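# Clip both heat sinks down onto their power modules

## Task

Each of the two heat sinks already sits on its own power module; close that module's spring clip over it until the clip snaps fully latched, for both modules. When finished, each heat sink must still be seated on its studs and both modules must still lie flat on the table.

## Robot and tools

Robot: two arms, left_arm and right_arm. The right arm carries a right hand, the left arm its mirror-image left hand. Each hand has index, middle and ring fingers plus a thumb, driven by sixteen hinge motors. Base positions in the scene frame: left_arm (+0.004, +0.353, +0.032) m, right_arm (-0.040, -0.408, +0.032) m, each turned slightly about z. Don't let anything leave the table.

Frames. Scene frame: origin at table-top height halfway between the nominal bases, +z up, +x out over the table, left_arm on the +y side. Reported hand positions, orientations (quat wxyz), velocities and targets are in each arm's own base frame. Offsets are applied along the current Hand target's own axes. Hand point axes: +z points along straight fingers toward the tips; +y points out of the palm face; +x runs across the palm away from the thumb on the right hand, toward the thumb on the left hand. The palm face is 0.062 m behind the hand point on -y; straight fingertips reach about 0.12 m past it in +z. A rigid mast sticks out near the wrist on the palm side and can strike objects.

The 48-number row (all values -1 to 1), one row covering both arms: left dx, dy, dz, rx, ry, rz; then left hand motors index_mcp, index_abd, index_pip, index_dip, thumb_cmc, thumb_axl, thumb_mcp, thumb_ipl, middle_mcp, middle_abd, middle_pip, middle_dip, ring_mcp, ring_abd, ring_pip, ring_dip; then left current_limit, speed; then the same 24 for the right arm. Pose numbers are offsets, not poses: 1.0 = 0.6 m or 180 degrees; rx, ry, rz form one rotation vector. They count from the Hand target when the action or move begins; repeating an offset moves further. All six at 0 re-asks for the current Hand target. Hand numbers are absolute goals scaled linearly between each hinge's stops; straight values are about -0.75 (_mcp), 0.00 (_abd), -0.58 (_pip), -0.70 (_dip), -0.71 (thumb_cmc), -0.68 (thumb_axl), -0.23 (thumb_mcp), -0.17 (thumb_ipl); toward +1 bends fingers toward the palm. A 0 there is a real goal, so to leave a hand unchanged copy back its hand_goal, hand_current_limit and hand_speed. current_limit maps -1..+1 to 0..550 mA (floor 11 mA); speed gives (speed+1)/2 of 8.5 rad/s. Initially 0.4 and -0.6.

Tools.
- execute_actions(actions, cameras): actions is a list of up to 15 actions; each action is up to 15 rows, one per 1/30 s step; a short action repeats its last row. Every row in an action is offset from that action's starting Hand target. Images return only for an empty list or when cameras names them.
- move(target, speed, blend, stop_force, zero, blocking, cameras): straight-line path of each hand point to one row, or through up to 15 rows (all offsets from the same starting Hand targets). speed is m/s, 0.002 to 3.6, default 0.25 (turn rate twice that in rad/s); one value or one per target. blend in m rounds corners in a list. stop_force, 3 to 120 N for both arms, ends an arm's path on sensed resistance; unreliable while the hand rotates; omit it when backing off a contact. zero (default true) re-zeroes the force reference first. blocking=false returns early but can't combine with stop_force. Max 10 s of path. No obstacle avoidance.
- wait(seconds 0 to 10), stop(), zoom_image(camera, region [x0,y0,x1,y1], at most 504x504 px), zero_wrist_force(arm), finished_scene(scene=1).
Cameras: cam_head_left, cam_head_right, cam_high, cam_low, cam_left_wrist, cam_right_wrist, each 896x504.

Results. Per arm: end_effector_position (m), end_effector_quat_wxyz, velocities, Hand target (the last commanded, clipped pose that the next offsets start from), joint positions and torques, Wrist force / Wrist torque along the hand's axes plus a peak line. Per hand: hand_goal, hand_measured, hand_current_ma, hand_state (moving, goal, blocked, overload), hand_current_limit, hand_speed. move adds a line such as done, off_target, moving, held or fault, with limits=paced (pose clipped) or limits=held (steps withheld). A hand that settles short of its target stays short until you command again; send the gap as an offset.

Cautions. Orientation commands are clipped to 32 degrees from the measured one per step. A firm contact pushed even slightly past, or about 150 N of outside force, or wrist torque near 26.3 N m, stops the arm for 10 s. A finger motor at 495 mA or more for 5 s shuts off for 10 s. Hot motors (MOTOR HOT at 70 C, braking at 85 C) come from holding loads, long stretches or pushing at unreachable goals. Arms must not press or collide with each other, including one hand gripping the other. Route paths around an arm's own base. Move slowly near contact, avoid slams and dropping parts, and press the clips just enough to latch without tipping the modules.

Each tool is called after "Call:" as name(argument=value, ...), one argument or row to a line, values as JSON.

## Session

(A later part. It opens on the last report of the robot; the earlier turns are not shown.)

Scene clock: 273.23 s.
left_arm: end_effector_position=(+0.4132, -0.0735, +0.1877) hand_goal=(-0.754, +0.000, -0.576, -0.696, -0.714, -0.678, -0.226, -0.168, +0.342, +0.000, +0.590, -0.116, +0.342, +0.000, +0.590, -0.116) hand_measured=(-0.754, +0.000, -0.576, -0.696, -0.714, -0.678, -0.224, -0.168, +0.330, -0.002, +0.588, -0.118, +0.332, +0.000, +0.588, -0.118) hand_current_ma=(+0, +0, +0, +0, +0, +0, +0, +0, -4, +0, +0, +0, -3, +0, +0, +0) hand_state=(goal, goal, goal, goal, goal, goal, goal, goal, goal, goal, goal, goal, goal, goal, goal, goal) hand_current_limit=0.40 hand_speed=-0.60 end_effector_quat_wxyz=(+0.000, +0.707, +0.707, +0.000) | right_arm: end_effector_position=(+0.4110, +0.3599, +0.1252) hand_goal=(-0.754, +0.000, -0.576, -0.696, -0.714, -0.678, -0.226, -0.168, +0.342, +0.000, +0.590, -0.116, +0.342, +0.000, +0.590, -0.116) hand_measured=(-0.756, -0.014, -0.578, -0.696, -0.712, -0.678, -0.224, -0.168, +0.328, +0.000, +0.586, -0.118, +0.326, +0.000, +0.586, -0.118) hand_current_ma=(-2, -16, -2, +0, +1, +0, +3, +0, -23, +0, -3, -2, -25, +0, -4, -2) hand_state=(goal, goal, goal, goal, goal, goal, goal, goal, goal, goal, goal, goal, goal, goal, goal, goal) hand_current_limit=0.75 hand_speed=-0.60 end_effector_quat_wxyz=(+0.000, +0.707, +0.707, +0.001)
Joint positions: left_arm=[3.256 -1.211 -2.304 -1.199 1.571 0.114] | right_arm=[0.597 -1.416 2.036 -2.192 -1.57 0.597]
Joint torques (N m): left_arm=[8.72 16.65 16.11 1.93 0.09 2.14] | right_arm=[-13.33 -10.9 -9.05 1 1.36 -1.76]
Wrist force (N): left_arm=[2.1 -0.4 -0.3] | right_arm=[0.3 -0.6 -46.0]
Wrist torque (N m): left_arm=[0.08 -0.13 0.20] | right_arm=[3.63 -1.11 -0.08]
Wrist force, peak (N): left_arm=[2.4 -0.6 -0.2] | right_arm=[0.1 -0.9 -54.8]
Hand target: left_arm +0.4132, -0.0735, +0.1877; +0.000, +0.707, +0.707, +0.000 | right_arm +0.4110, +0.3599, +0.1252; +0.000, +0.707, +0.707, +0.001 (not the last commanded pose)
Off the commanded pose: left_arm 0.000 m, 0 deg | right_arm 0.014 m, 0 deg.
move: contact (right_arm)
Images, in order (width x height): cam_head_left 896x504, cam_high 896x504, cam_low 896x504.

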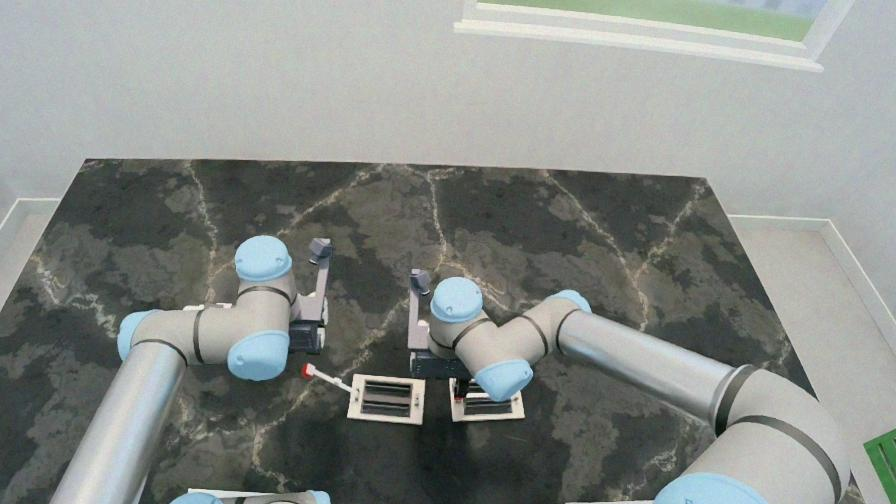

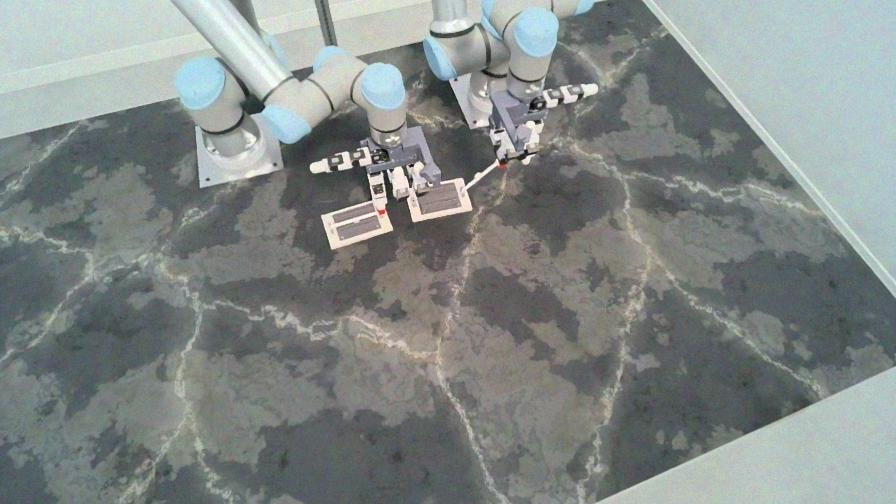

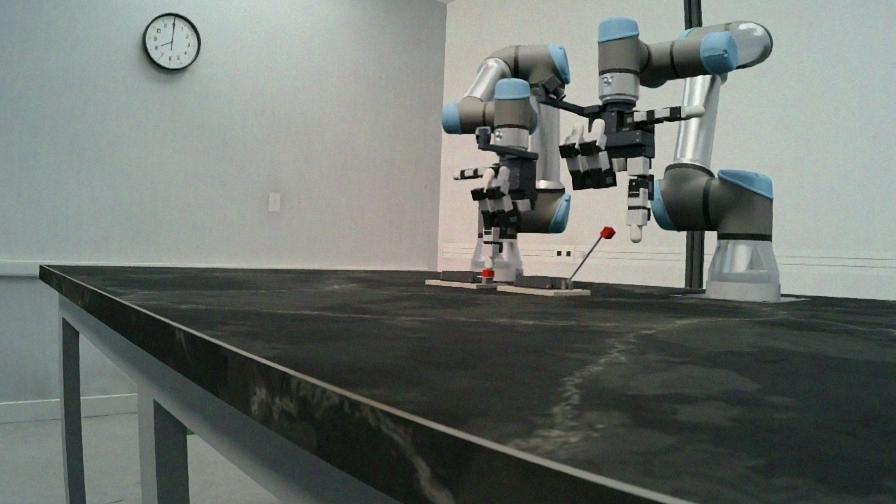

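Call:
move(
  target=[0, 0, 0, 0, 0, 0, -0.754, 0, -0.576, -0.696, -0.714, -0.678, -0.226, -0.168, 0.342, 0, 0.591, -0.116, 0.342, 0, 0.591, -0.116, 0.4, -0.6, 0.0, 0, -0.06, 0, 0, 0, -0.754, 0, -0.576, -0.696, -0.714, -0.678, -0.226, -0.168, 0.342, 0, 0.591, -0.116, 0.342, 0, 0.591, -0.116, 0.75, -0.6],
  speed=0.04,
  cameras=["cam_head_left", "cam_high", "cam_low"],
)

Call:
zoom_image(
  camera="cam_high",
  region=[300, 150, 420, 250],
)

Call:
zoom_image(
  camera="cam_low",
  region=[410, 200, 570, 310],
)

Call:
zoom_image(
  camera="cam_low",
  region=[420, 250, 520, 300],
)

Call:
zoom_image(
  camera="cam_head_left",
  region=[430, 340, 550, 440],
)

Scene clock: 280.67 s.
left_arm: end_effector_position=(+0.4132, -0.0735, +0.1877) hand_goal=(-0.754, +0.000, -0.576, -0.696, -0.714, -0.678, -0.226, -0.168, +0.342, +0.000, +0.590, -0.116, +0.342, +0.000, +0.590, -0.116) hand_measured=(-0.754, +0.000, -0.576, -0.696, -0.714, -0.678, -0.224, -0.168, +0.330, -0.002, +0.588, -0.118, +0.332, +0.000, +0.588, -0.118) hand_current_ma=(+0, +0, +0, +0, +0, +0, +0, +0, -4, +0, +0, +0, -3, +0, +0, +0) hand_state=(goal, goal, goal, goal, goal, goal, goal, goal, goal, goal, goal, goal, goal, goal, goal, goal) hand_current_limit=0.40 hand_speed=-0.60 end_effector_quat_wxyz=(+0.000, +0.707, +0.707, +0.000) | right_arm: end_effector_position=(+0.4110, +0.3599, +0.1614) hand_goal=(-0.754, +0.000, -0.576, -0.696, -0.714, -0.678, -0.226, -0.168, +0.342, +0.000, +0.590, -0.116, +0.342, +0.000, +0.590, -0.116) hand_measured=(-0.754, -0.004, -0.578, -0.696, -0.712, -0.678, -0.224, -0.168, +0.328, +0.000, +0.586, -0.118, +0.326, +0.000, +0.586, -0.118) hand_current_ma=(+0, -2, -1, +0, +1, +0, +3, +0, -23, +0, -3, -2, -25, +0, -4, -2) hand_state=(goal, goal, goal, goal, goal, goal, goal, goal, goal, goal, goal, goal, goal, goal, goal, goal) hand_current_limit=0.75 hand_speed=-0.60 end_effector_quat_wxyz=(+0.000, +0.707, +0.707, +0.001) end_effector_velocity=(+0.000, +0.000, -0.001) end_effector_angular_velocity=(-0.001, -0.001, -0.001)
Joint positions: left_arm=[3.256 -1.211 -2.304 -1.199 1.571 0.114] | right_arm=[0.596 -1.467 1.986 -2.091 -1.57 0.597]
Joint velocities: left_arm=[within noise] | right_arm=[0 0.002 0.002 -0.005 -0.001 0.001]
Joint torques (N m): left_arm=[7.75 16.79 15.22 1.77 -0.4 1.94] | right_arm=[-13.24 -15.61 -13.91 -4.21 -0.72 -1.72]
Wrist force (N): left_arm=[2.2 -0.5 -0.1] | right_arm=[-0.3 -0.1 0.1]
Wrist torque (N m): left_arm=[0.05 -0.14 0.22] | right_arm=[0.05 0.04 -0.11]
Wrist force, peak (N): left_arm=[2.5 -0.6 -0.1] | right_arm=[0.5 -0.7 -46.3]
Hand target: left_arm +0.4132, -0.0735, +0.1877; +0.000, +0.707, +0.707, +0.000 | right_arm +0.4109, +0.3599, +0.1612; +0.000, +0.707, +0.707, +0.001
Off the commanded pose: left_arm 0.000 m, 0 deg | right_arm 0.000 m, 0 deg.
move: done
Images, in order (width x height): cam_head_left 896x504, cam_high 896x504, cam_low 896x504.

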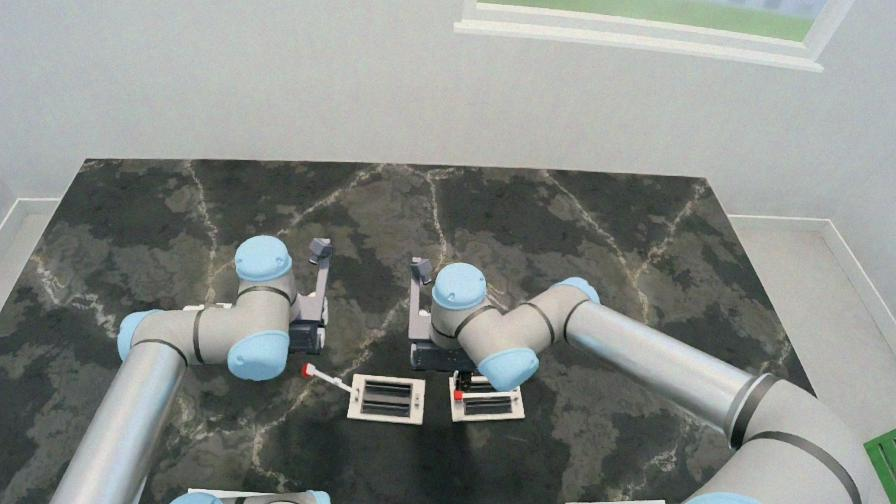

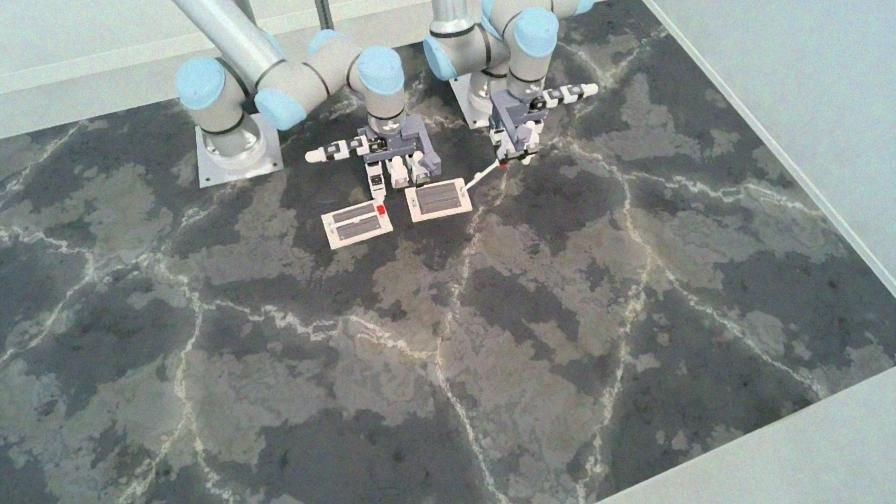

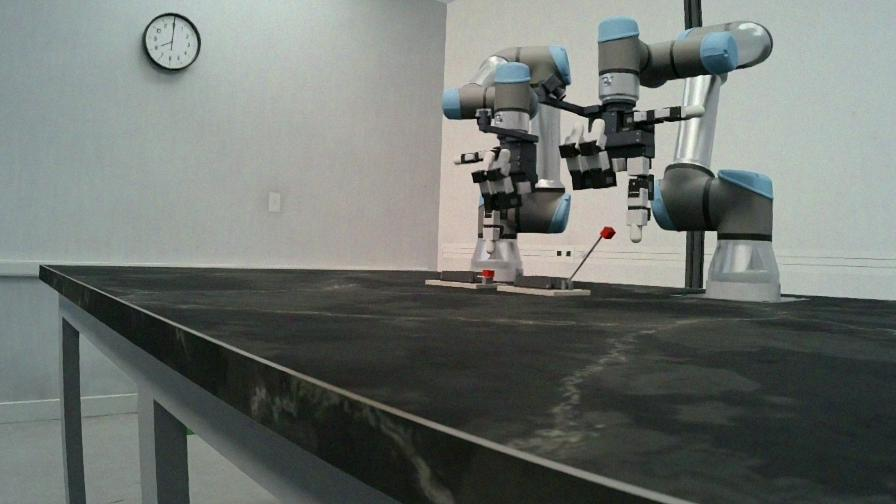

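Scaled by 4.200.

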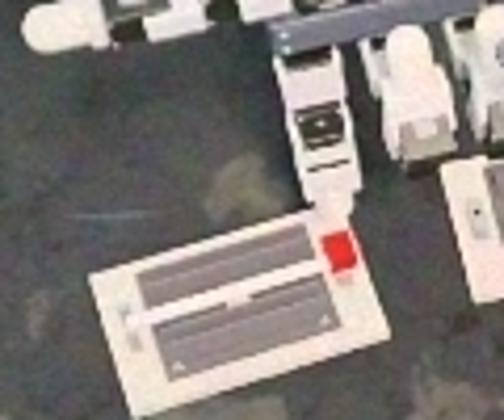

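Scaled by 3.150.

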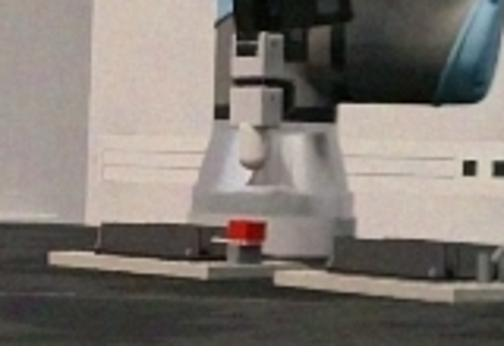

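Scaled by 5.040.

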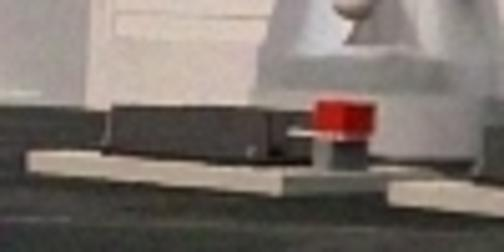

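Scaled by 4.200.

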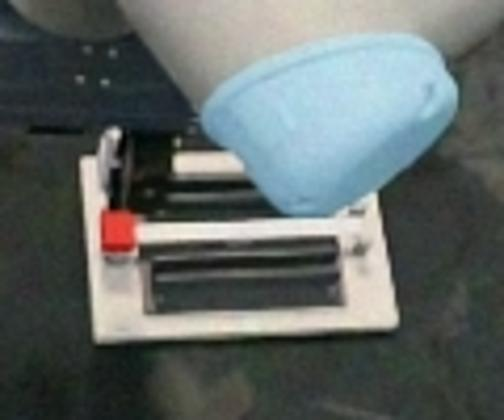

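Call:
move(
  target=[
    [-0.077, -0.0122, 0, 0, 0, 0, -0.754, 0, -0.576, -0.696, -0.714, -0.678, -0.226, -0.168, 0.342, 0, 0.591, -0.116, 0.342, 0, 0.591, -0.116, 0.75, -0.6, 0, 0, -0.1, 0, 0, 0, -0.754, 0, -0.576, -0.696, -0.714, -0.678, -0.226, -0.168, 0.342, 0, 0.591, -0.116, 0.342, 0, 0.591, -0.116, 0.75, -0.6],
    [-0.1222, -0.017, -0.035, 0, 0, 0, -0.754, 0, -0.576, -0.696, -0.714, -0.678, -0.226, -0.168, 0.342, 0, 0.591, -0.116, 0.342, 0, 0.591, -0.116, 0.75, -0.6, 0, 0, -0.1667, 0, 0, 0, -0.754, 0, -0.576, -0.696, -0.714, -0.678, -0.226, -0.168, 0.342, 0, 0.591, -0.116, 0.342, 0, 0.591, -0.116, 0.75, -0.6],
    [-0.1588, -0.021, -0.055, 0, 0, 0, -0.754, 0, -0.576, -0.696, -0.714, -0.678, -0.226, -0.168, 0.342, 0, 0.591, -0.116, 0.342, 0, 0.591, -0.116, 0.75, -0.6, -0.15, 0, -0.1667, 0, 0, 0, -0.754, 0, -0.576, -0.696, -0.714, -0.678, -0.226, -0.168, 0.342, 0, 0.591, -0.116, 0.342, 0, 0.591, -0.116, 0.75, -0.6],
    [-0.1982, -0.0252, -0.0658, 0, 0, 0, -0.754, 0, -0.576, -0.696, -0.714, -0.678, -0.226, -0.168, 0.342, 0, 0.591, -0.116, 0.342, 0, 0.591, -0.116, 0.75, -0.6, -0.3, 0, -0.1667, 0, 0, 0, -0.754, 0, -0.576, -0.696, -0.714, -0.678, -0.226, -0.168, 0.342, 0, 0.591, -0.116, 0.342, 0, 0.591, -0.116, 0.75, -0.6],
    [-0.2395, -0.0297, -0.0783, 0, 0, 0, -0.754, 0, -0.576, -0.696, -0.714, -0.678, -0.226, -0.168, 0.342, 0, 0.591, -0.116, 0.342, 0, 0.591, -0.116, 0.75, -0.6, -0.4667, 0, -0.1667, 0, 0, 0, -0.754, 0, -0.576, -0.696, -0.714, -0.678, -0.226, -0.168, 0.342, 0, 0.591, -0.116, 0.342, 0, 0.591, -0.116, 0.75, -0.6],
  ],
  speed=[0.06, 0.06, 0.18, 0.18, 0.18],
  blend=[0.006, 0.006, 0.006, 0.006, 0],
  stop_force=25,
  cameras=["cam_head_left", "cam_head_right", "cam_high", "cam_low"],
)

Call:
zoom_image(
  camera="cam_low",
  region=[420, 190, 620, 310],
)

Call:
zoom_image(
  camera="cam_head_right",
  region=[320, 330, 540, 440],
)

Call:
zoom_image(
  camera="cam_high",
  region=[310, 140, 510, 260],
)

Call:
zoom_image(
  camera="cam_low",
  region=[420, 255, 510, 300],
)

Scene clock: 333.87 s.
left_arm: end_effector_position=(+0.3955, -0.2173, +0.2347) hand_goal=(-0.754, +0.000, -0.576, -0.696, -0.714, -0.678, -0.226, -0.168, +0.342, +0.000, +0.590, -0.116, +0.342, +0.000, +0.590, -0.116) hand_measured=(-0.752, -0.004, -0.576, -0.696, -0.714, -0.678, -0.224, -0.168, +0.330, -0.002, +0.588, -0.118, +0.332, +0.000, +0.588, -0.118) hand_current_ma=(+0, -1, +0, +0, +0, +0, +0, +0, -4, +0, +0, +0, -3, +0, +0, +0) hand_state=(goal, goal, goal, goal, goal, goal, goal, goal, goal, goal, goal, goal, goal, goal, goal, goal) hand_current_limit=0.75 hand_speed=-0.60 end_effector_quat_wxyz=(+0.000, +0.707, +0.707, +0.000) | right_arm: end_effector_position=(+0.4107, +0.0797, +0.2609) hand_goal=(-0.754, +0.000, -0.576, -0.696, -0.714, -0.678, -0.226, -0.168, +0.342, +0.000, +0.590, -0.116, +0.342, +0.000, +0.590, -0.116) hand_measured=(-0.754, -0.002, -0.578, -0.696, -0.712, -0.678, -0.224, -0.168, +0.328, +0.000, +0.586, -0.118, +0.326, +0.000, +0.586, -0.118) hand_current_ma=(+0, -2, -1, +0, +1, +0, +3, +0, -23, +0, -3, -2, -25, +0, -4, -2) hand_state=(goal, goal, goal, goal, goal, goal, goal, goal, goal, goal, goal, goal, goal, goal, goal, goal) hand_current_limit=0.75 hand_speed=-0.60 end_effector_quat_wxyz=(+0.000, +0.707, +0.707, +0.001)
Joint positions: left_arm=[2.83 -1.316 -2.108 -1.289 1.571 -0.312] | right_arm=[-0.097 -1.99 2.144 -1.725 -1.57 -0.096]
Joint torques (N m): left_arm=[8.95 22.36 11.63 4.25 2.15 2.7] | right_arm=[-12.85 3.32 -31.13 -4.3 -1.04 -1.83]
Wrist force (N): left_arm=[2.5 -0.6 0.0] | right_arm=[-0.4 -0.2 0.0]
Wrist torque (N m): left_arm=[0.01 -0.14 0.11] | right_arm=[0.06 0.04 -0.12]
Wrist force, peak (N): left_arm=[2.9 -0.6 -0.1] | right_arm=[-2.0 -0.1 0.0]
Hand target: left_arm +0.3955, -0.2173, +0.2347; +0.000, +0.707, +0.707, +0.000 | right_arm +0.4107, +0.0797, +0.2609; +0.000, +0.707, +0.707, +0.001
Off the commanded pose: left_arm 0.000 m, 0 deg | right_arm 0.000 m, 0 deg.
move: done
Images, in order (width x height): cam_head_left 896x504, cam_head_right 896x504, cam_high 896x504, cam_low 896x504.

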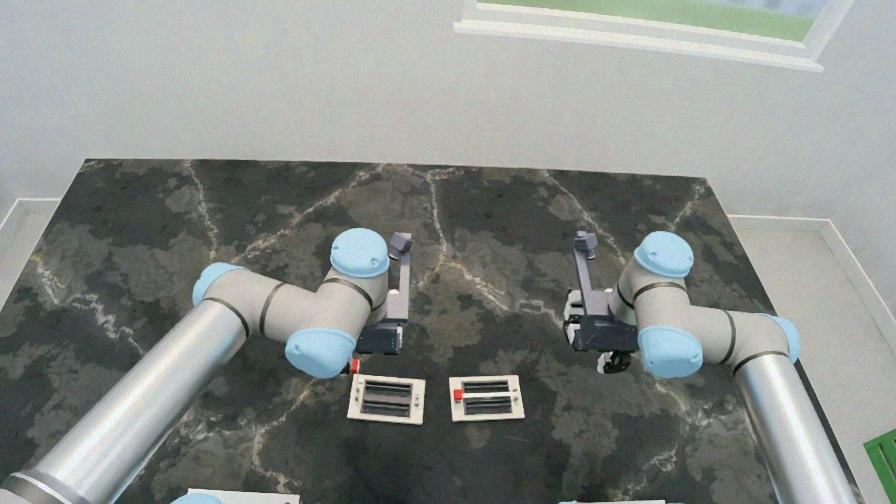

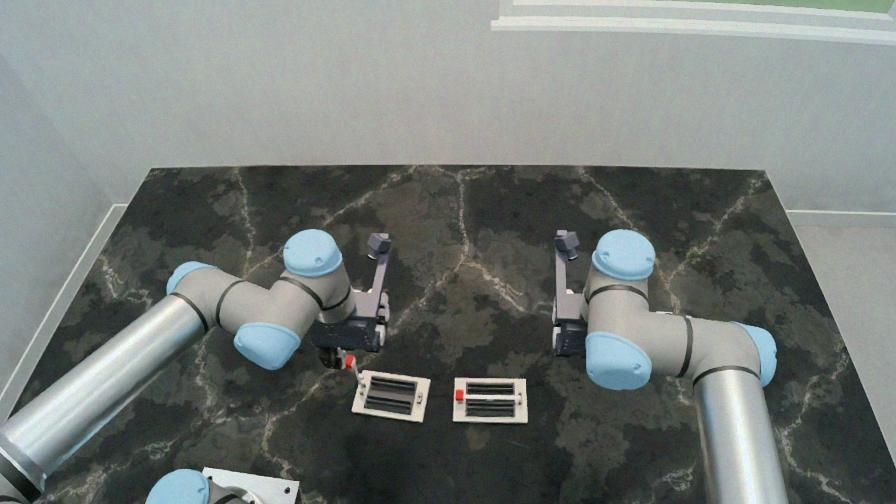

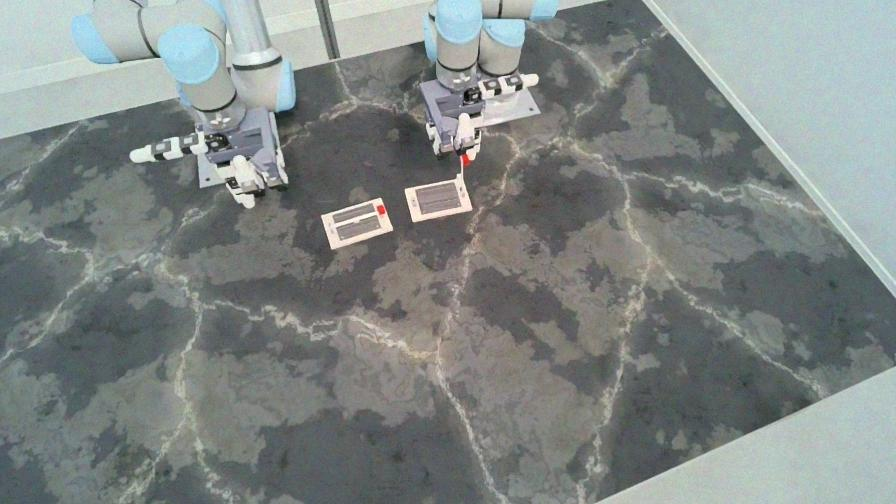

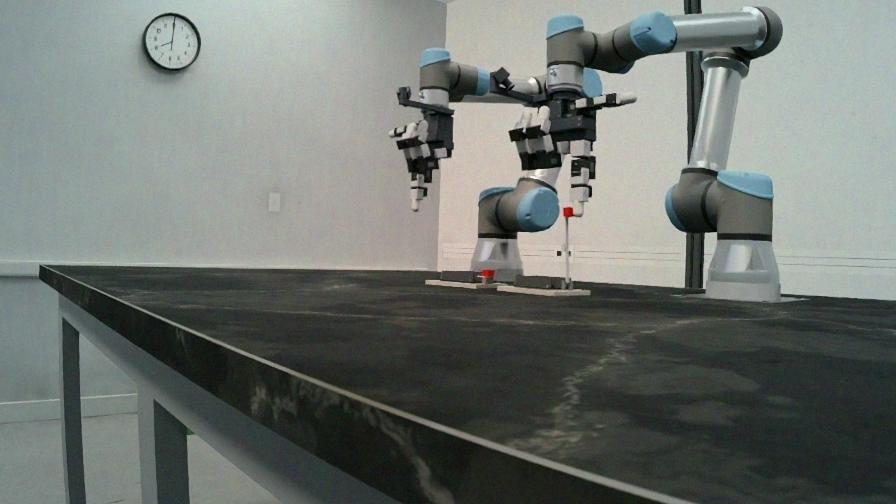

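Scaled by 2.520.

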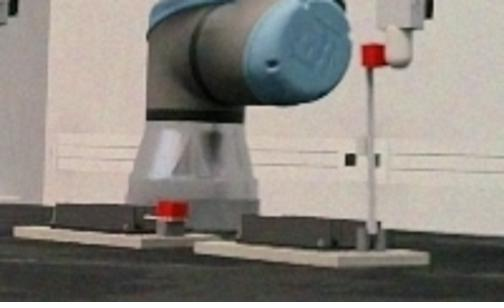

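Scaled by 2.291.

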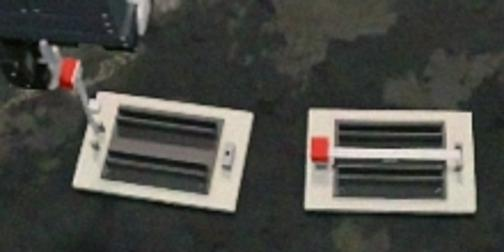

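Scaled by 2.520.

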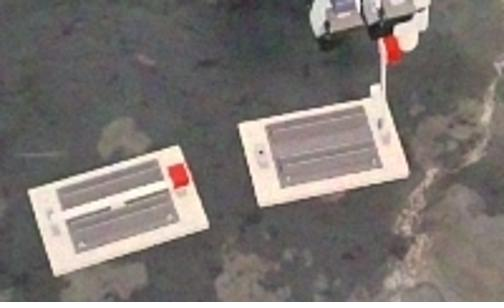

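Scaled by 5.600.

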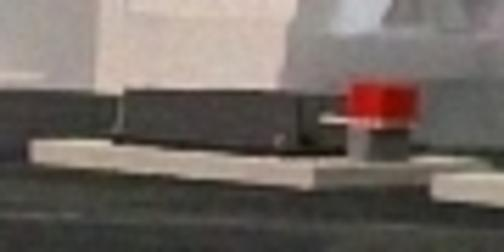

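Call:
move(
  target=[
    [-0.059, -0.0063, -0.0035, 0, 0, 0, -0.754, 0, -0.576, -0.696, -0.714, -0.678, -0.226, -0.168, 0.342, 0, 0.591, -0.116, 0.342, 0, 0.591, -0.116, 0.75, -0.6, 0, 0, 0, 0, 0, 0, -0.754, 0, -0.576, -0.696, -0.714, -0.678, -0.226, -0.168, 0.342, 0, 0.591, -0.116, 0.342, 0, 0.591, -0.116, 0.75, -0.6],
    [-0.1158, -0.0124, 0.0118, 0, 0, 0, -0.754, 0, -0.576, -0.696, -0.714, -0.678, -0.226, -0.168, 0.342, 0, 0.591, -0.116, 0.342, 0, 0.591, -0.116, 0.75, -0.6, 0, 0, 0, 0, 0, 0, -0.754, 0, -0.576, -0.696, -0.714, -0.678, -0.226, -0.168, 0.342, 0, 0.591, -0.116, 0.342, 0, 0.591, -0.116, 0.75, -0.6],
    [-0.1669, -0.0179, 0.0413, 0, 0, 0, -0.754, 0, -0.576, -0.696, -0.714, -0.678, -0.226, -0.168, 0.342, 0, 0.591, -0.116, 0.342, 0, 0.591, -0.116, 0.75, -0.6, 0, 0, 0, 0, 0, 0, -0.754, 0, -0.576, -0.696, -0.714, -0.678, -0.226, -0.168, 0.342, 0, 0.591, -0.116, 0.342, 0, 0.591, -0.116, 0.75, -0.6],
    [-0.2086, -0.0223, 0.0832, 0, 0, 0, -0.754, 0, -0.576, -0.696, -0.714, -0.678, -0.226, -0.168, 0.342, 0, 0.591, -0.116, 0.342, 0, 0.591, -0.116, 0.75, -0.6, 0, 0, 0, 0, 0, 0, -0.754, 0, -0.576, -0.696, -0.714, -0.678, -0.226, -0.168, 0.342, 0, 0.591, -0.116, 0.342, 0, 0.591, -0.116, 0.75, -0.6],
    [-0.2298, -0.0246, 0.1165, 0, 0, 0, -0.754, 0, -0.576, -0.696, -0.714, -0.678, -0.226, -0.168, 0.342, 0, 0.591, -0.116, 0.342, 0, 0.591, -0.116, 0.75, -0.6, 0, 0, 0, 0, 0, 0, -0.754, 0, -0.576, -0.696, -0.714, -0.678, -0.226, -0.168, 0.342, 0, 0.591, -0.116, 0.342, 0, 0.591, -0.116, 0.75, -0.6],
  ],
  speed=0.05,
  blend=[0.006, 0.006, 0.006, 0.006, 0],
  stop_force=15,
  cameras=["cam_head_right", "cam_high", "cam_low", "cam_right_wrist"],
)

Call:
zoom_image(
  camera="cam_low",
  region=[420, 210, 620, 310],
)

Call:
zoom_image(
  camera="cam_head_right",
  region=[320, 330, 540, 440],
)

Call:
zoom_image(
  camera="cam_high",
  region=[310, 140, 510, 260],
)

Scene clock: 350.63 s.
left_arm: end_effector_position=(+0.3808, -0.3551, +0.1648) hand_goal=(-0.754, +0.000, -0.576, -0.696, -0.714, -0.678, -0.226, -0.168, +0.342, +0.000, +0.590, -0.116, +0.342, +0.000, +0.590, -0.116) hand_measured=(-0.752, -0.004, -0.576, -0.696, -0.714, -0.678, -0.224, -0.168, +0.330, -0.002, +0.588, -0.118, +0.332, +0.000, +0.588, -0.118) hand_current_ma=(+0, +0, +0, +0, +0, +0, +0, +0, -4, +0, +0, +0, -3, +0, +0, +0) hand_state=(goal, goal, goal, goal, goal, goal, goal, goal, goal, goal, goal, goal, goal, goal, goal, goal) hand_current_limit=0.75 hand_speed=-0.60 end_effector_quat_wxyz=(+0.000, +0.707, +0.707, +0.000) | right_arm: end_effector_position=(+0.4107, +0.0797, +0.2609) hand_goal=(-0.754, +0.000, -0.576, -0.696, -0.714, -0.678, -0.226, -0.168, +0.342, +0.000, +0.590, -0.116, +0.342, +0.000, +0.590, -0.116) hand_measured=(-0.754, -0.002, -0.578, -0.696, -0.712, -0.678, -0.224, -0.168, +0.328, +0.000, +0.586, -0.118, +0.326, +0.000, +0.586, -0.118) hand_current_ma=(+0, -2, -1, +0, +1, +0, +3, +0, -23, +0, -3, -2, -25, +0, -4, -2) hand_state=(goal, goal, goal, goal, goal, goal, goal, goal, goal, goal, goal, goal, goal, goal, goal, goal) hand_current_limit=0.75 hand_speed=-0.60 end_effector_quat_wxyz=(+0.000, +0.707, +0.707, +0.001)
Joint positions: left_arm=[2.517 -1.617 -2.037 -1.058 1.57 -0.626] | right_arm=[-0.097 -1.99 2.144 -1.725 -1.57 -0.096]
Joint torques (N m): left_arm=[9.92 33.57 36.13 3.72 2.02 2.54] | right_arm=[-12.95 4.08 -30.71 -3.77 -0.83 -1.68]
Wrist force (N): left_arm=[2.4 -0.7 -0.3] | right_arm=[-0.4 -0.2 0.1]
Wrist torque (N m): left_arm=[0.04 -0.14 0.22] | right_arm=[0.06 0.04 -0.11]
Wrist force, peak (N): left_arm=[3.3 -0.5 -0.1] | right_arm=[-0.6 -0.4 0.1]
Hand target: left_arm +0.3808, -0.3551, +0.1648; +0.000, +0.707, +0.707, +0.000 | right_arm +0.4107, +0.0797, +0.2609; +0.000, +0.707, +0.707, +0.001
Off the commanded pose: left_arm 0.000 m, 0 deg | right_arm 0.000 m, 0 deg.
move: done
camera_calibration:
cam_right_wrist: T_world_to_cam=[[0.635936, -0.770854, -0.0369955, -0.151891], [-0.543683, -0.481517, 0.687423, 0.042348], [-0.547717, -0.417044, -0.725314, 0.575843], [0, 0, 0, 1]] pos_world=[0.435016, 0.143457, 0.382937]
Images, in order (width x height): cam_head_right 896x504, cam_high 896x504, cam_low 896x504, cam_right_wrist 896x504.

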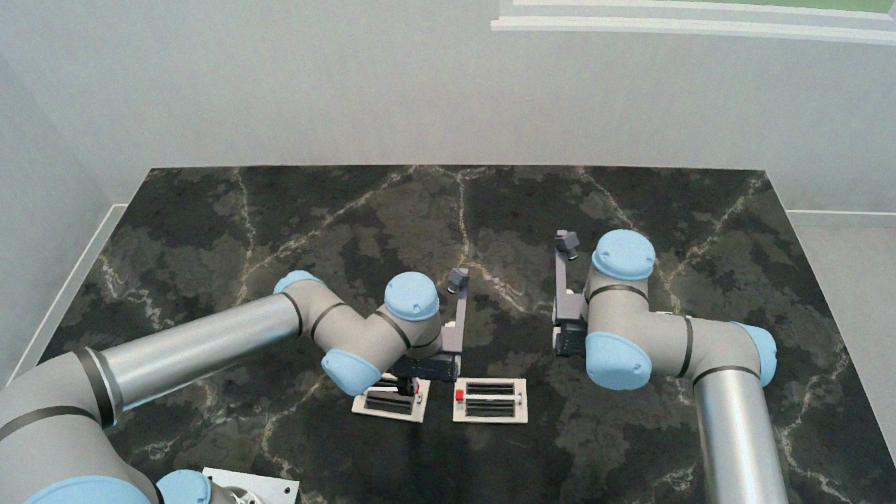

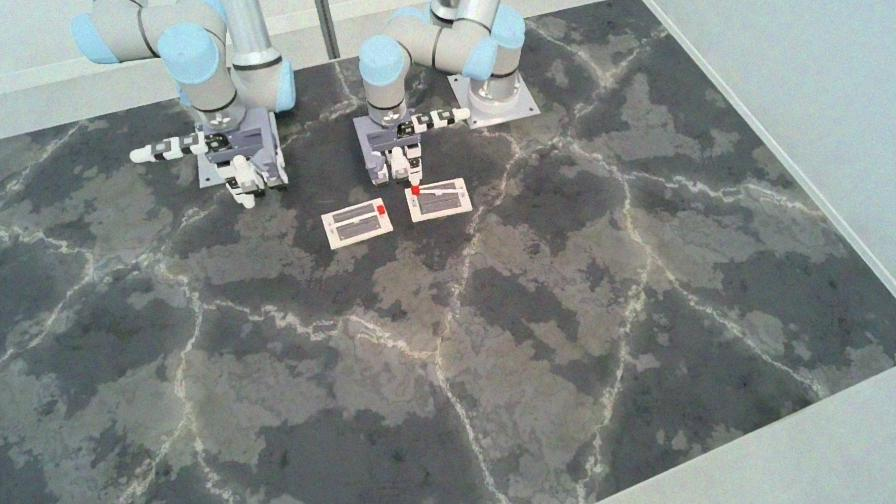

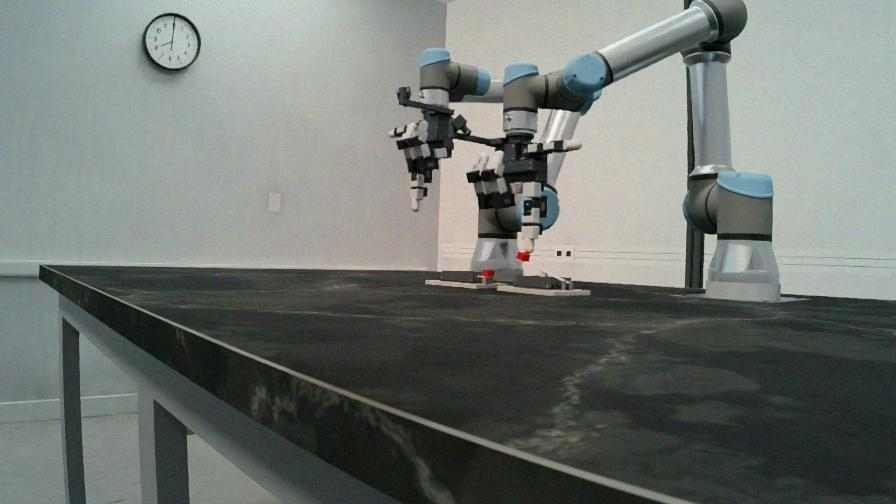

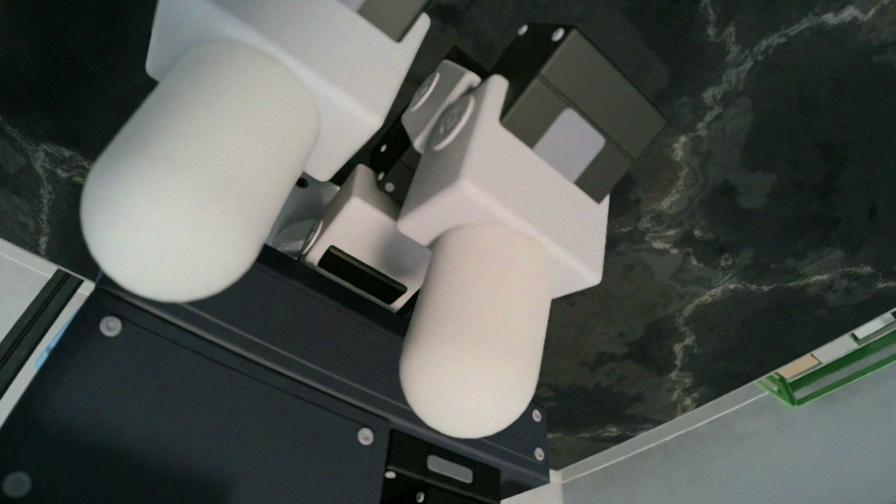

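Scaled by 2.520.

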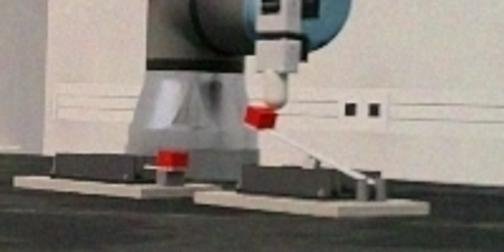

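Scaled by 2.291.

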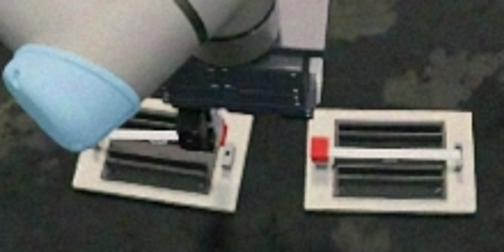

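Scaled by 2.520.

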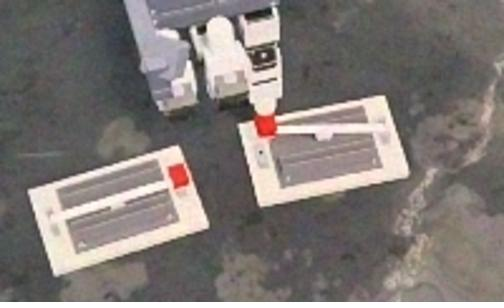

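Call:
move(
  target=[
    [-0.0121, -0.0013, -0.0133, 0, 0, 0, -0.754, 0, -0.576, -0.696, -0.714, -0.678, -0.226, -0.168, 0.342, 0, 0.591, -0.116, 0.342, 0, 0.591, -0.116, 0.75, -0.6, 0, 0, 0, 0, 0, 0, -0.754, 0, -0.576, -0.696, -0.714, -0.678, -0.226, -0.168, 0.342, 0, 0.591, -0.116, 0.342, 0, 0.591, -0.116, 0.75, -0.6],
    [-0.0255, -0.0027, 0.043, 0, 0, 0, -0.754, 0, -0.576, -0.696, -0.714, -0.678, -0.226, -0.168, 0.342, 0, 0.591, -0.116, 0.342, 0, 0.591, -0.116, 0.75, -0.6, 0, 0, 0, 0, 0, 0, -0.754, 0, -0.576, -0.696, -0.714, -0.678, -0.226, -0.168, 0.342, 0, 0.591, -0.116, 0.342, 0, 0.591, -0.116, 0.75, -0.6],
  ],
  speed=0.04,
  blend=[0.003, 0],
  stop_force=12,
  cameras=["cam_high", "cam_low"],
)

Call:
zoom_image(
  camera="cam_low",
  region=[470, 220, 620, 310],
)

Call:
zoom_image(
  camera="cam_high",
  region=[370, 140, 510, 240],
)

Call:
move(
  target=[0, 0, 0.04, 0, 0, 0, -0.754, 0, -0.576, -0.696, -0.714, -0.678, -0.226, -0.168, 0.342, 0, 0.591, -0.116, 0.342, 0, 0.591, -0.116, 0.75, -0.6, 0, 0, 0, 0, 0, 0, -0.754, 0, -0.576, -0.696, -0.714, -0.678, -0.226, -0.168, 0.342, 0, 0.591, -0.116, 0.342, 0, 0.591, -0.116, 0.75, -0.6],
  speed=0.005,
  stop_force=5,
  cameras=["cam_high", "cam_low"],
)

Call:
zoom_image(
  camera="cam_low",
  region=[470, 220, 620, 310],
)

Scene clock: 366.90 s.
left_arm: end_effector_position=(+0.3792, -0.3704, +0.1390) hand_goal=(-0.754, +0.000, -0.576, -0.696, -0.714, -0.678, -0.226, -0.168, +0.342, +0.000, +0.590, -0.116, +0.342, +0.000, +0.590, -0.116) hand_measured=(-0.752, -0.002, -0.576, -0.696, -0.714, -0.678, -0.224, -0.168, +0.330, -0.002, +0.588, -0.118, +0.332, +0.000, +0.588, -0.118) hand_current_ma=(+0, +0, +0, +0, +0, +0, +0, +0, -4, +0, +0, +0, -3, +0, +0, +0) hand_state=(goal, goal, goal, goal, goal, goal, goal, goal, goal, goal, goal, goal, goal, goal, goal, goal) hand_current_limit=0.75 hand_speed=-0.60 end_effector_quat_wxyz=(+0.000, +0.707, +0.707, +0.000) | right_arm: end_effector_position=(+0.4107, +0.0797, +0.2609) hand_goal=(-0.754, +0.000, -0.576, -0.696, -0.714, -0.678, -0.226, -0.168, +0.342, +0.000, +0.590, -0.116, +0.342, +0.000, +0.590, -0.116) hand_measured=(-0.754, -0.002, -0.578, -0.696, -0.712, -0.678, -0.224, -0.168, +0.328, +0.000, +0.586, -0.118, +0.326, +0.000, +0.586, -0.118) hand_current_ma=(+0, -2, -1, +0, +1, +0, +3, +0, -23, +0, -3, -2, -25, +0, -4, -2) hand_state=(goal, goal, goal, goal, goal, goal, goal, goal, goal, goal, goal, goal, goal, goal, goal, goal) hand_current_limit=0.75 hand_speed=-0.60 end_effector_quat_wxyz=(+0.000, +0.707, +0.707, +0.001)
Joint positions: left_arm=[2.488 -1.679 -2.047 -0.987 1.57 -0.654] | right_arm=[-0.097 -1.99 2.144 -1.725 -1.57 -0.096]
Joint torques (N m): left_arm=[9.64 34.95 35.35 3.06 -1.36 2.81] | right_arm=[-12.17 2.9 -30.33 -3.38 -0.83 -1.4]
Wrist force (N): left_arm=[2.5 -0.4 -0.5] | right_arm=[-0.3 -0.3 0.2]
Wrist torque (N m): left_arm=[0.09 -0.16 0.26] | right_arm=[0.04 0.02 -0.11]
Wrist force, peak (N): left_arm=[2.8 -0.7 -0.2] | right_arm=[-0.7 -0.2 0.1]
Hand target: left_arm +0.3792, -0.3704, +0.1390; +0.000, +0.707, +0.707, +0.000 | right_arm +0.4107, +0.0797, +0.2609; +0.000, +0.707, +0.707, +0.001
Off the commanded pose: left_arm 0.000 m, 0 deg | right_arm 0.000 m, 0 deg.
move: done
Images, in order (width x height): cam_high 896x504, cam_low 896x504.

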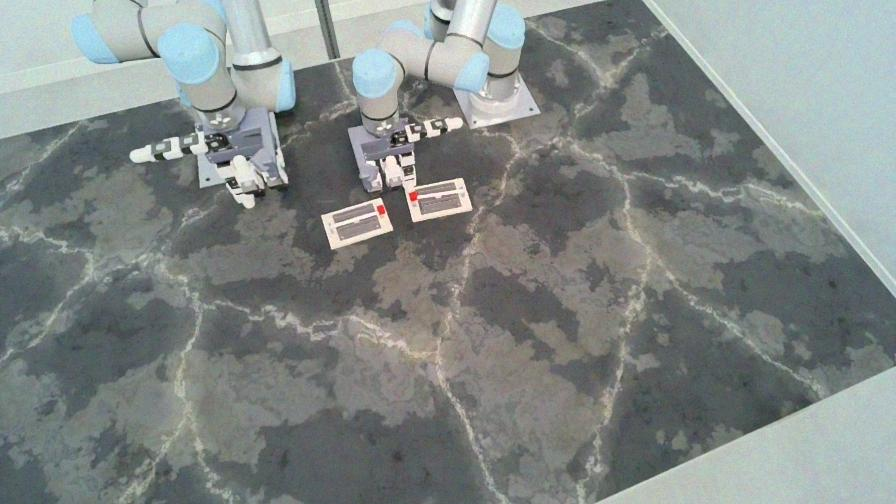

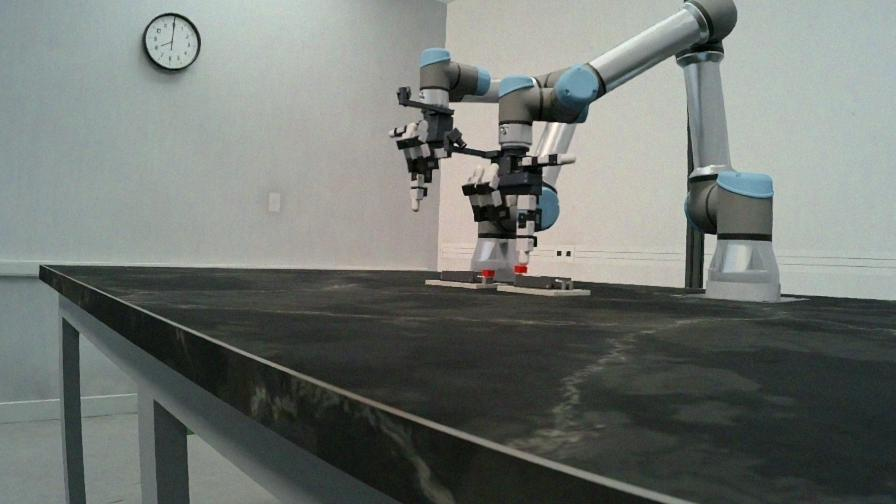

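Scaled by 3.360.

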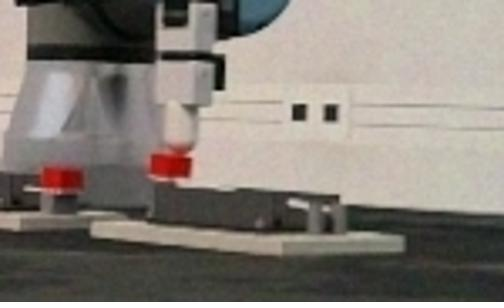

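Scaled by 3.600.

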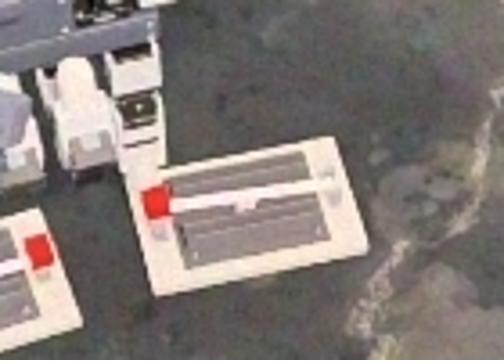

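Scene clock: 369.77 s.
left_arm: end_effector_position=(+0.3792, -0.3704, +0.1304) hand_goal=(-0.754, +0.000, -0.576, -0.696, -0.714, -0.678, -0.226, -0.168, +0.342, +0.000, +0.590, -0.116, +0.342, +0.000, +0.590, -0.116) hand_measured=(-0.752, +0.000, -0.576, -0.696, -0.714, -0.678, -0.224, -0.168, +0.330, -0.002, +0.588, -0.118, +0.332, +0.000, +0.588, -0.118) hand_current_ma=(+0, +0, +0, +0, +0, +0, +0, +0, -4, +0, +0, +0, -3, +0, +0, +0) hand_state=(goal, goal, goal, goal, goal, goal, goal, goal, goal, goal, goal, goal, goal, goal, goal, goal) hand_current_limit=0.75 hand_speed=-0.60 end_effector_quat_wxyz=(+0.000, +0.707, +0.707, +0.000) | right_arm: end_effector_position=(+0.4107, +0.0797, +0.2609) hand_goal=(-0.754, +0.000, -0.576, -0.696, -0.714, -0.678, -0.226, -0.168, +0.342, +0.000, +0.590, -0.116, +0.342, +0.000, +0.590, -0.116) hand_measured=(-0.754, -0.002, -0.578, -0.696, -0.712, -0.678, -0.224, -0.168, +0.328, +0.000, +0.586, -0.118, +0.326, +0.000, +0.586, -0.118) hand_current_ma=(+0, -2, -1, +0, +1, +0, +3, +0, -23, +0, -3, -2, -25, +0, -4, -2) hand_state=(goal, goal, goal, goal, goal, goal, goal, goal, goal, goal, goal, goal, goal, goal, goal, goal) hand_current_limit=0.75 hand_speed=-0.60 end_effector_quat_wxyz=(+0.000, +0.707, +0.707, +0.001)
Joint positions: left_arm=[2.488 -1.692 -2.058 -0.963 1.57 -0.654] | right_arm=[-0.097 -1.99 2.144 -1.725 -1.57 -0.096]
Joint torques (N m): left_arm=[6.33 33.16 32.87 0.87 -1.44 2.13] | right_arm=[-12.77 3.6 -30.78 -3.21 -0.86 -1.57]
Wrist force (N): left_arm=[2.5 -1.1 -4.9] | right_arm=[-0.3 -0.1 0.1]
Wrist torque (N m): left_arm=[0.38 -0.04 0.26] | right_arm=[0.06 0.02 -0.10]
Wrist force, peak (N): left_arm=[2.2 -1.1 -6.4] | right_arm=[-0.4 -0.5 0.1]
Hand target: left_arm +0.3792, -0.3704, +0.1304; +0.000, +0.707, +0.707, +0.000 (not the last commanded pose) | right_arm +0.4107, +0.0797, +0.2609; +0.000, +0.707, +0.707, +0.001
Off the commanded pose: left_arm 0.015 m, 0 deg | right_arm 0.000 m, 0 deg.
move: contact (left_arm)
Images, in order (width x height): cam_high 896x504, cam_low 896x504.

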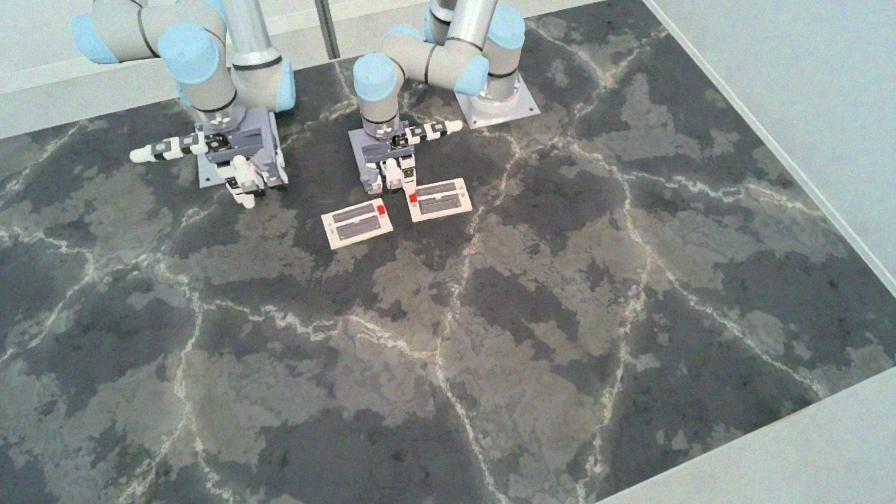

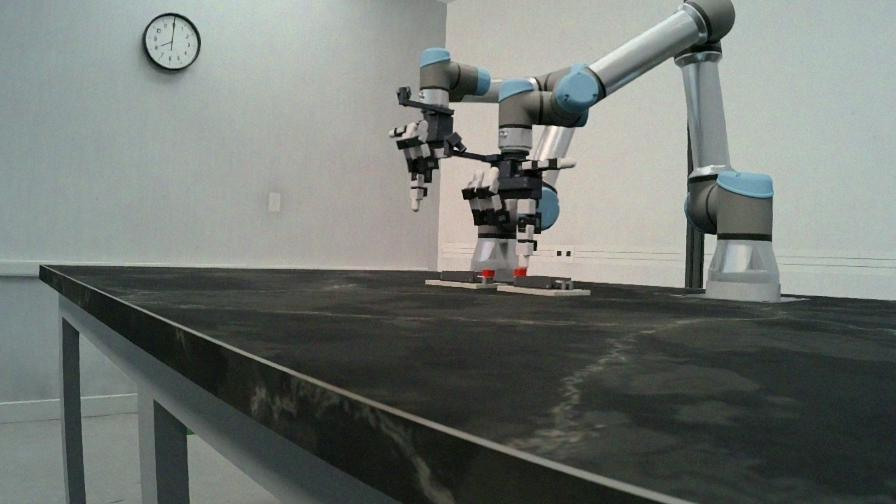

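Scaled by 3.360.

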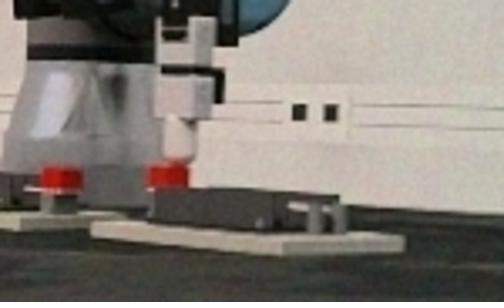

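Call:
move(
  target=[-0.003, 0, 0.02, 0, 0, 0, -0.754, 0, -0.576, -0.696, -0.714, -0.678, -0.226, -0.168, 0.342, 0, 0.591, -0.116, 0.342, 0, 0.591, -0.116, 0.75, -0.6, 0, 0, 0, 0, 0, 0, -0.754, 0, -0.576, -0.696, -0.714, -0.678, -0.226, -0.168, 0.342, 0, 0.591, -0.116, 0.342, 0, 0.591, -0.116, 0.75, -0.6],
  speed=0.004,
  stop_force=12,
  zero=false,
  cameras=["cam_low"],
)

Call:
zoom_image(
  camera="cam_low",
  region=[470, 220, 620, 310],
)

Scene clock: 377.03 s.
left_arm: end_effector_position=(+0.3792, -0.3722, +0.1183) hand_goal=(-0.754, +0.000, -0.576, -0.696, -0.714, -0.678, -0.226, -0.168, +0.342, +0.000, +0.590, -0.116, +0.342, +0.000, +0.590, -0.116) hand_measured=(-0.780, -0.002, -0.592, -0.702, -0.714, -0.678, -0.224, -0.168, +0.330, -0.002, +0.588, -0.118, +0.332, +0.000, +0.588, -0.118) hand_current_ma=(-19, +0, -6, -1, +0, +0, +0, +0, -4, +0, +0, +0, -3, +0, +0, +0) hand_state=(blocked, goal, goal, goal, goal, goal, goal, goal, goal, goal, goal, goal, goal, goal, goal, goal) hand_current_limit=0.75 hand_speed=-0.60 end_effector_quat_wxyz=(+0.000, +0.707, +0.707, +0.000) | right_arm: end_effector_position=(+0.4107, +0.0797, +0.2609) hand_goal=(-0.754, +0.000, -0.576, -0.696, -0.714, -0.678, -0.226, -0.168, +0.342, +0.000, +0.590, -0.116, +0.342, +0.000, +0.590, -0.116) hand_measured=(-0.754, -0.002, -0.578, -0.696, -0.712, -0.678, -0.224, -0.168, +0.328, +0.000, +0.586, -0.118, +0.326, +0.000, +0.586, -0.118) hand_current_ma=(+0, -2, -1, +0, +1, +0, +3, +0, -23, +0, -3, -2, -25, +0, -4, -2) hand_state=(goal, goal, goal, goal, goal, goal, goal, goal, goal, goal, goal, goal, goal, goal, goal, goal) hand_current_limit=0.75 hand_speed=-0.60 end_effector_quat_wxyz=(+0.000, +0.707, +0.707, +0.001)
Joint positions: left_arm=[2.485 -1.714 -2.07 -0.929 1.57 -0.657] | right_arm=[-0.097 -1.99 2.144 -1.725 -1.57 -0.096]
Joint torques (N m): left_arm=[-7.43 32.53 15.18 1.65 -1.09 -1.97] | right_arm=[-11.84 3.71 -29.93 -2.88 -0.91 -1.28]
Wrist force (N): left_arm=[2.7 -2.7 -1.3] | right_arm=[-0.3 0.0 -0.1]
Wrist torque (N m): left_arm=[0.22 -0.11 0.26] | right_arm=[0.10 0.03 -0.10]
Wrist force, peak (N): left_arm=[2.4 -1.6 -12.0] | right_arm=[-0.6 -0.4 0.0]
Hand target: left_arm +0.3792, -0.3722, +0.1184; +0.000, +0.707, +0.707, +0.000 | right_arm +0.4107, +0.0797, +0.2609; +0.000, +0.707, +0.707, +0.001
Off the commanded pose: left_arm 0.000 m, 0 deg | right_arm 0.000 m, 0 deg.
move: done
Images, in order (width x height): cam_low 896x504.

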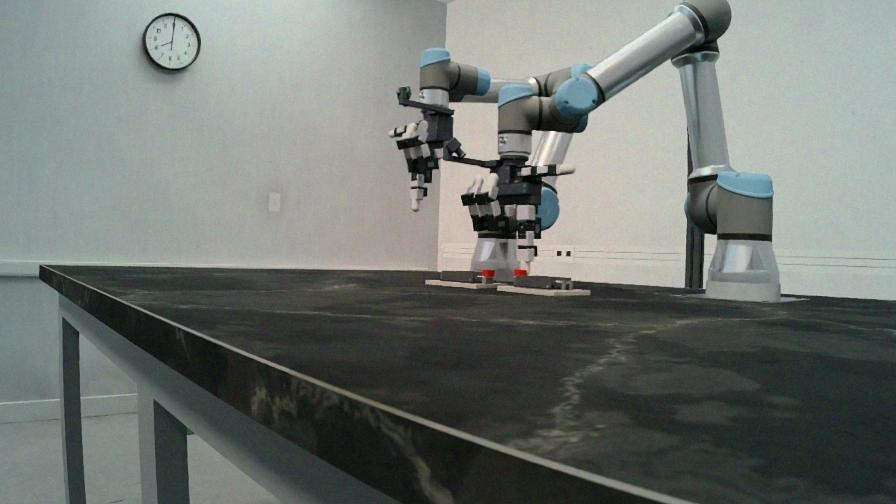

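Scaled by 3.360.

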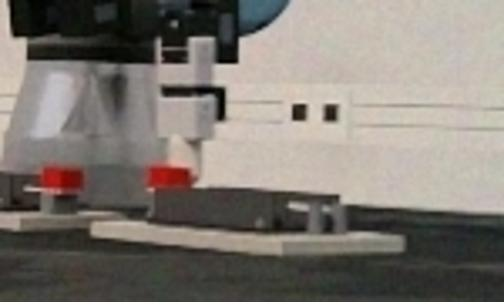

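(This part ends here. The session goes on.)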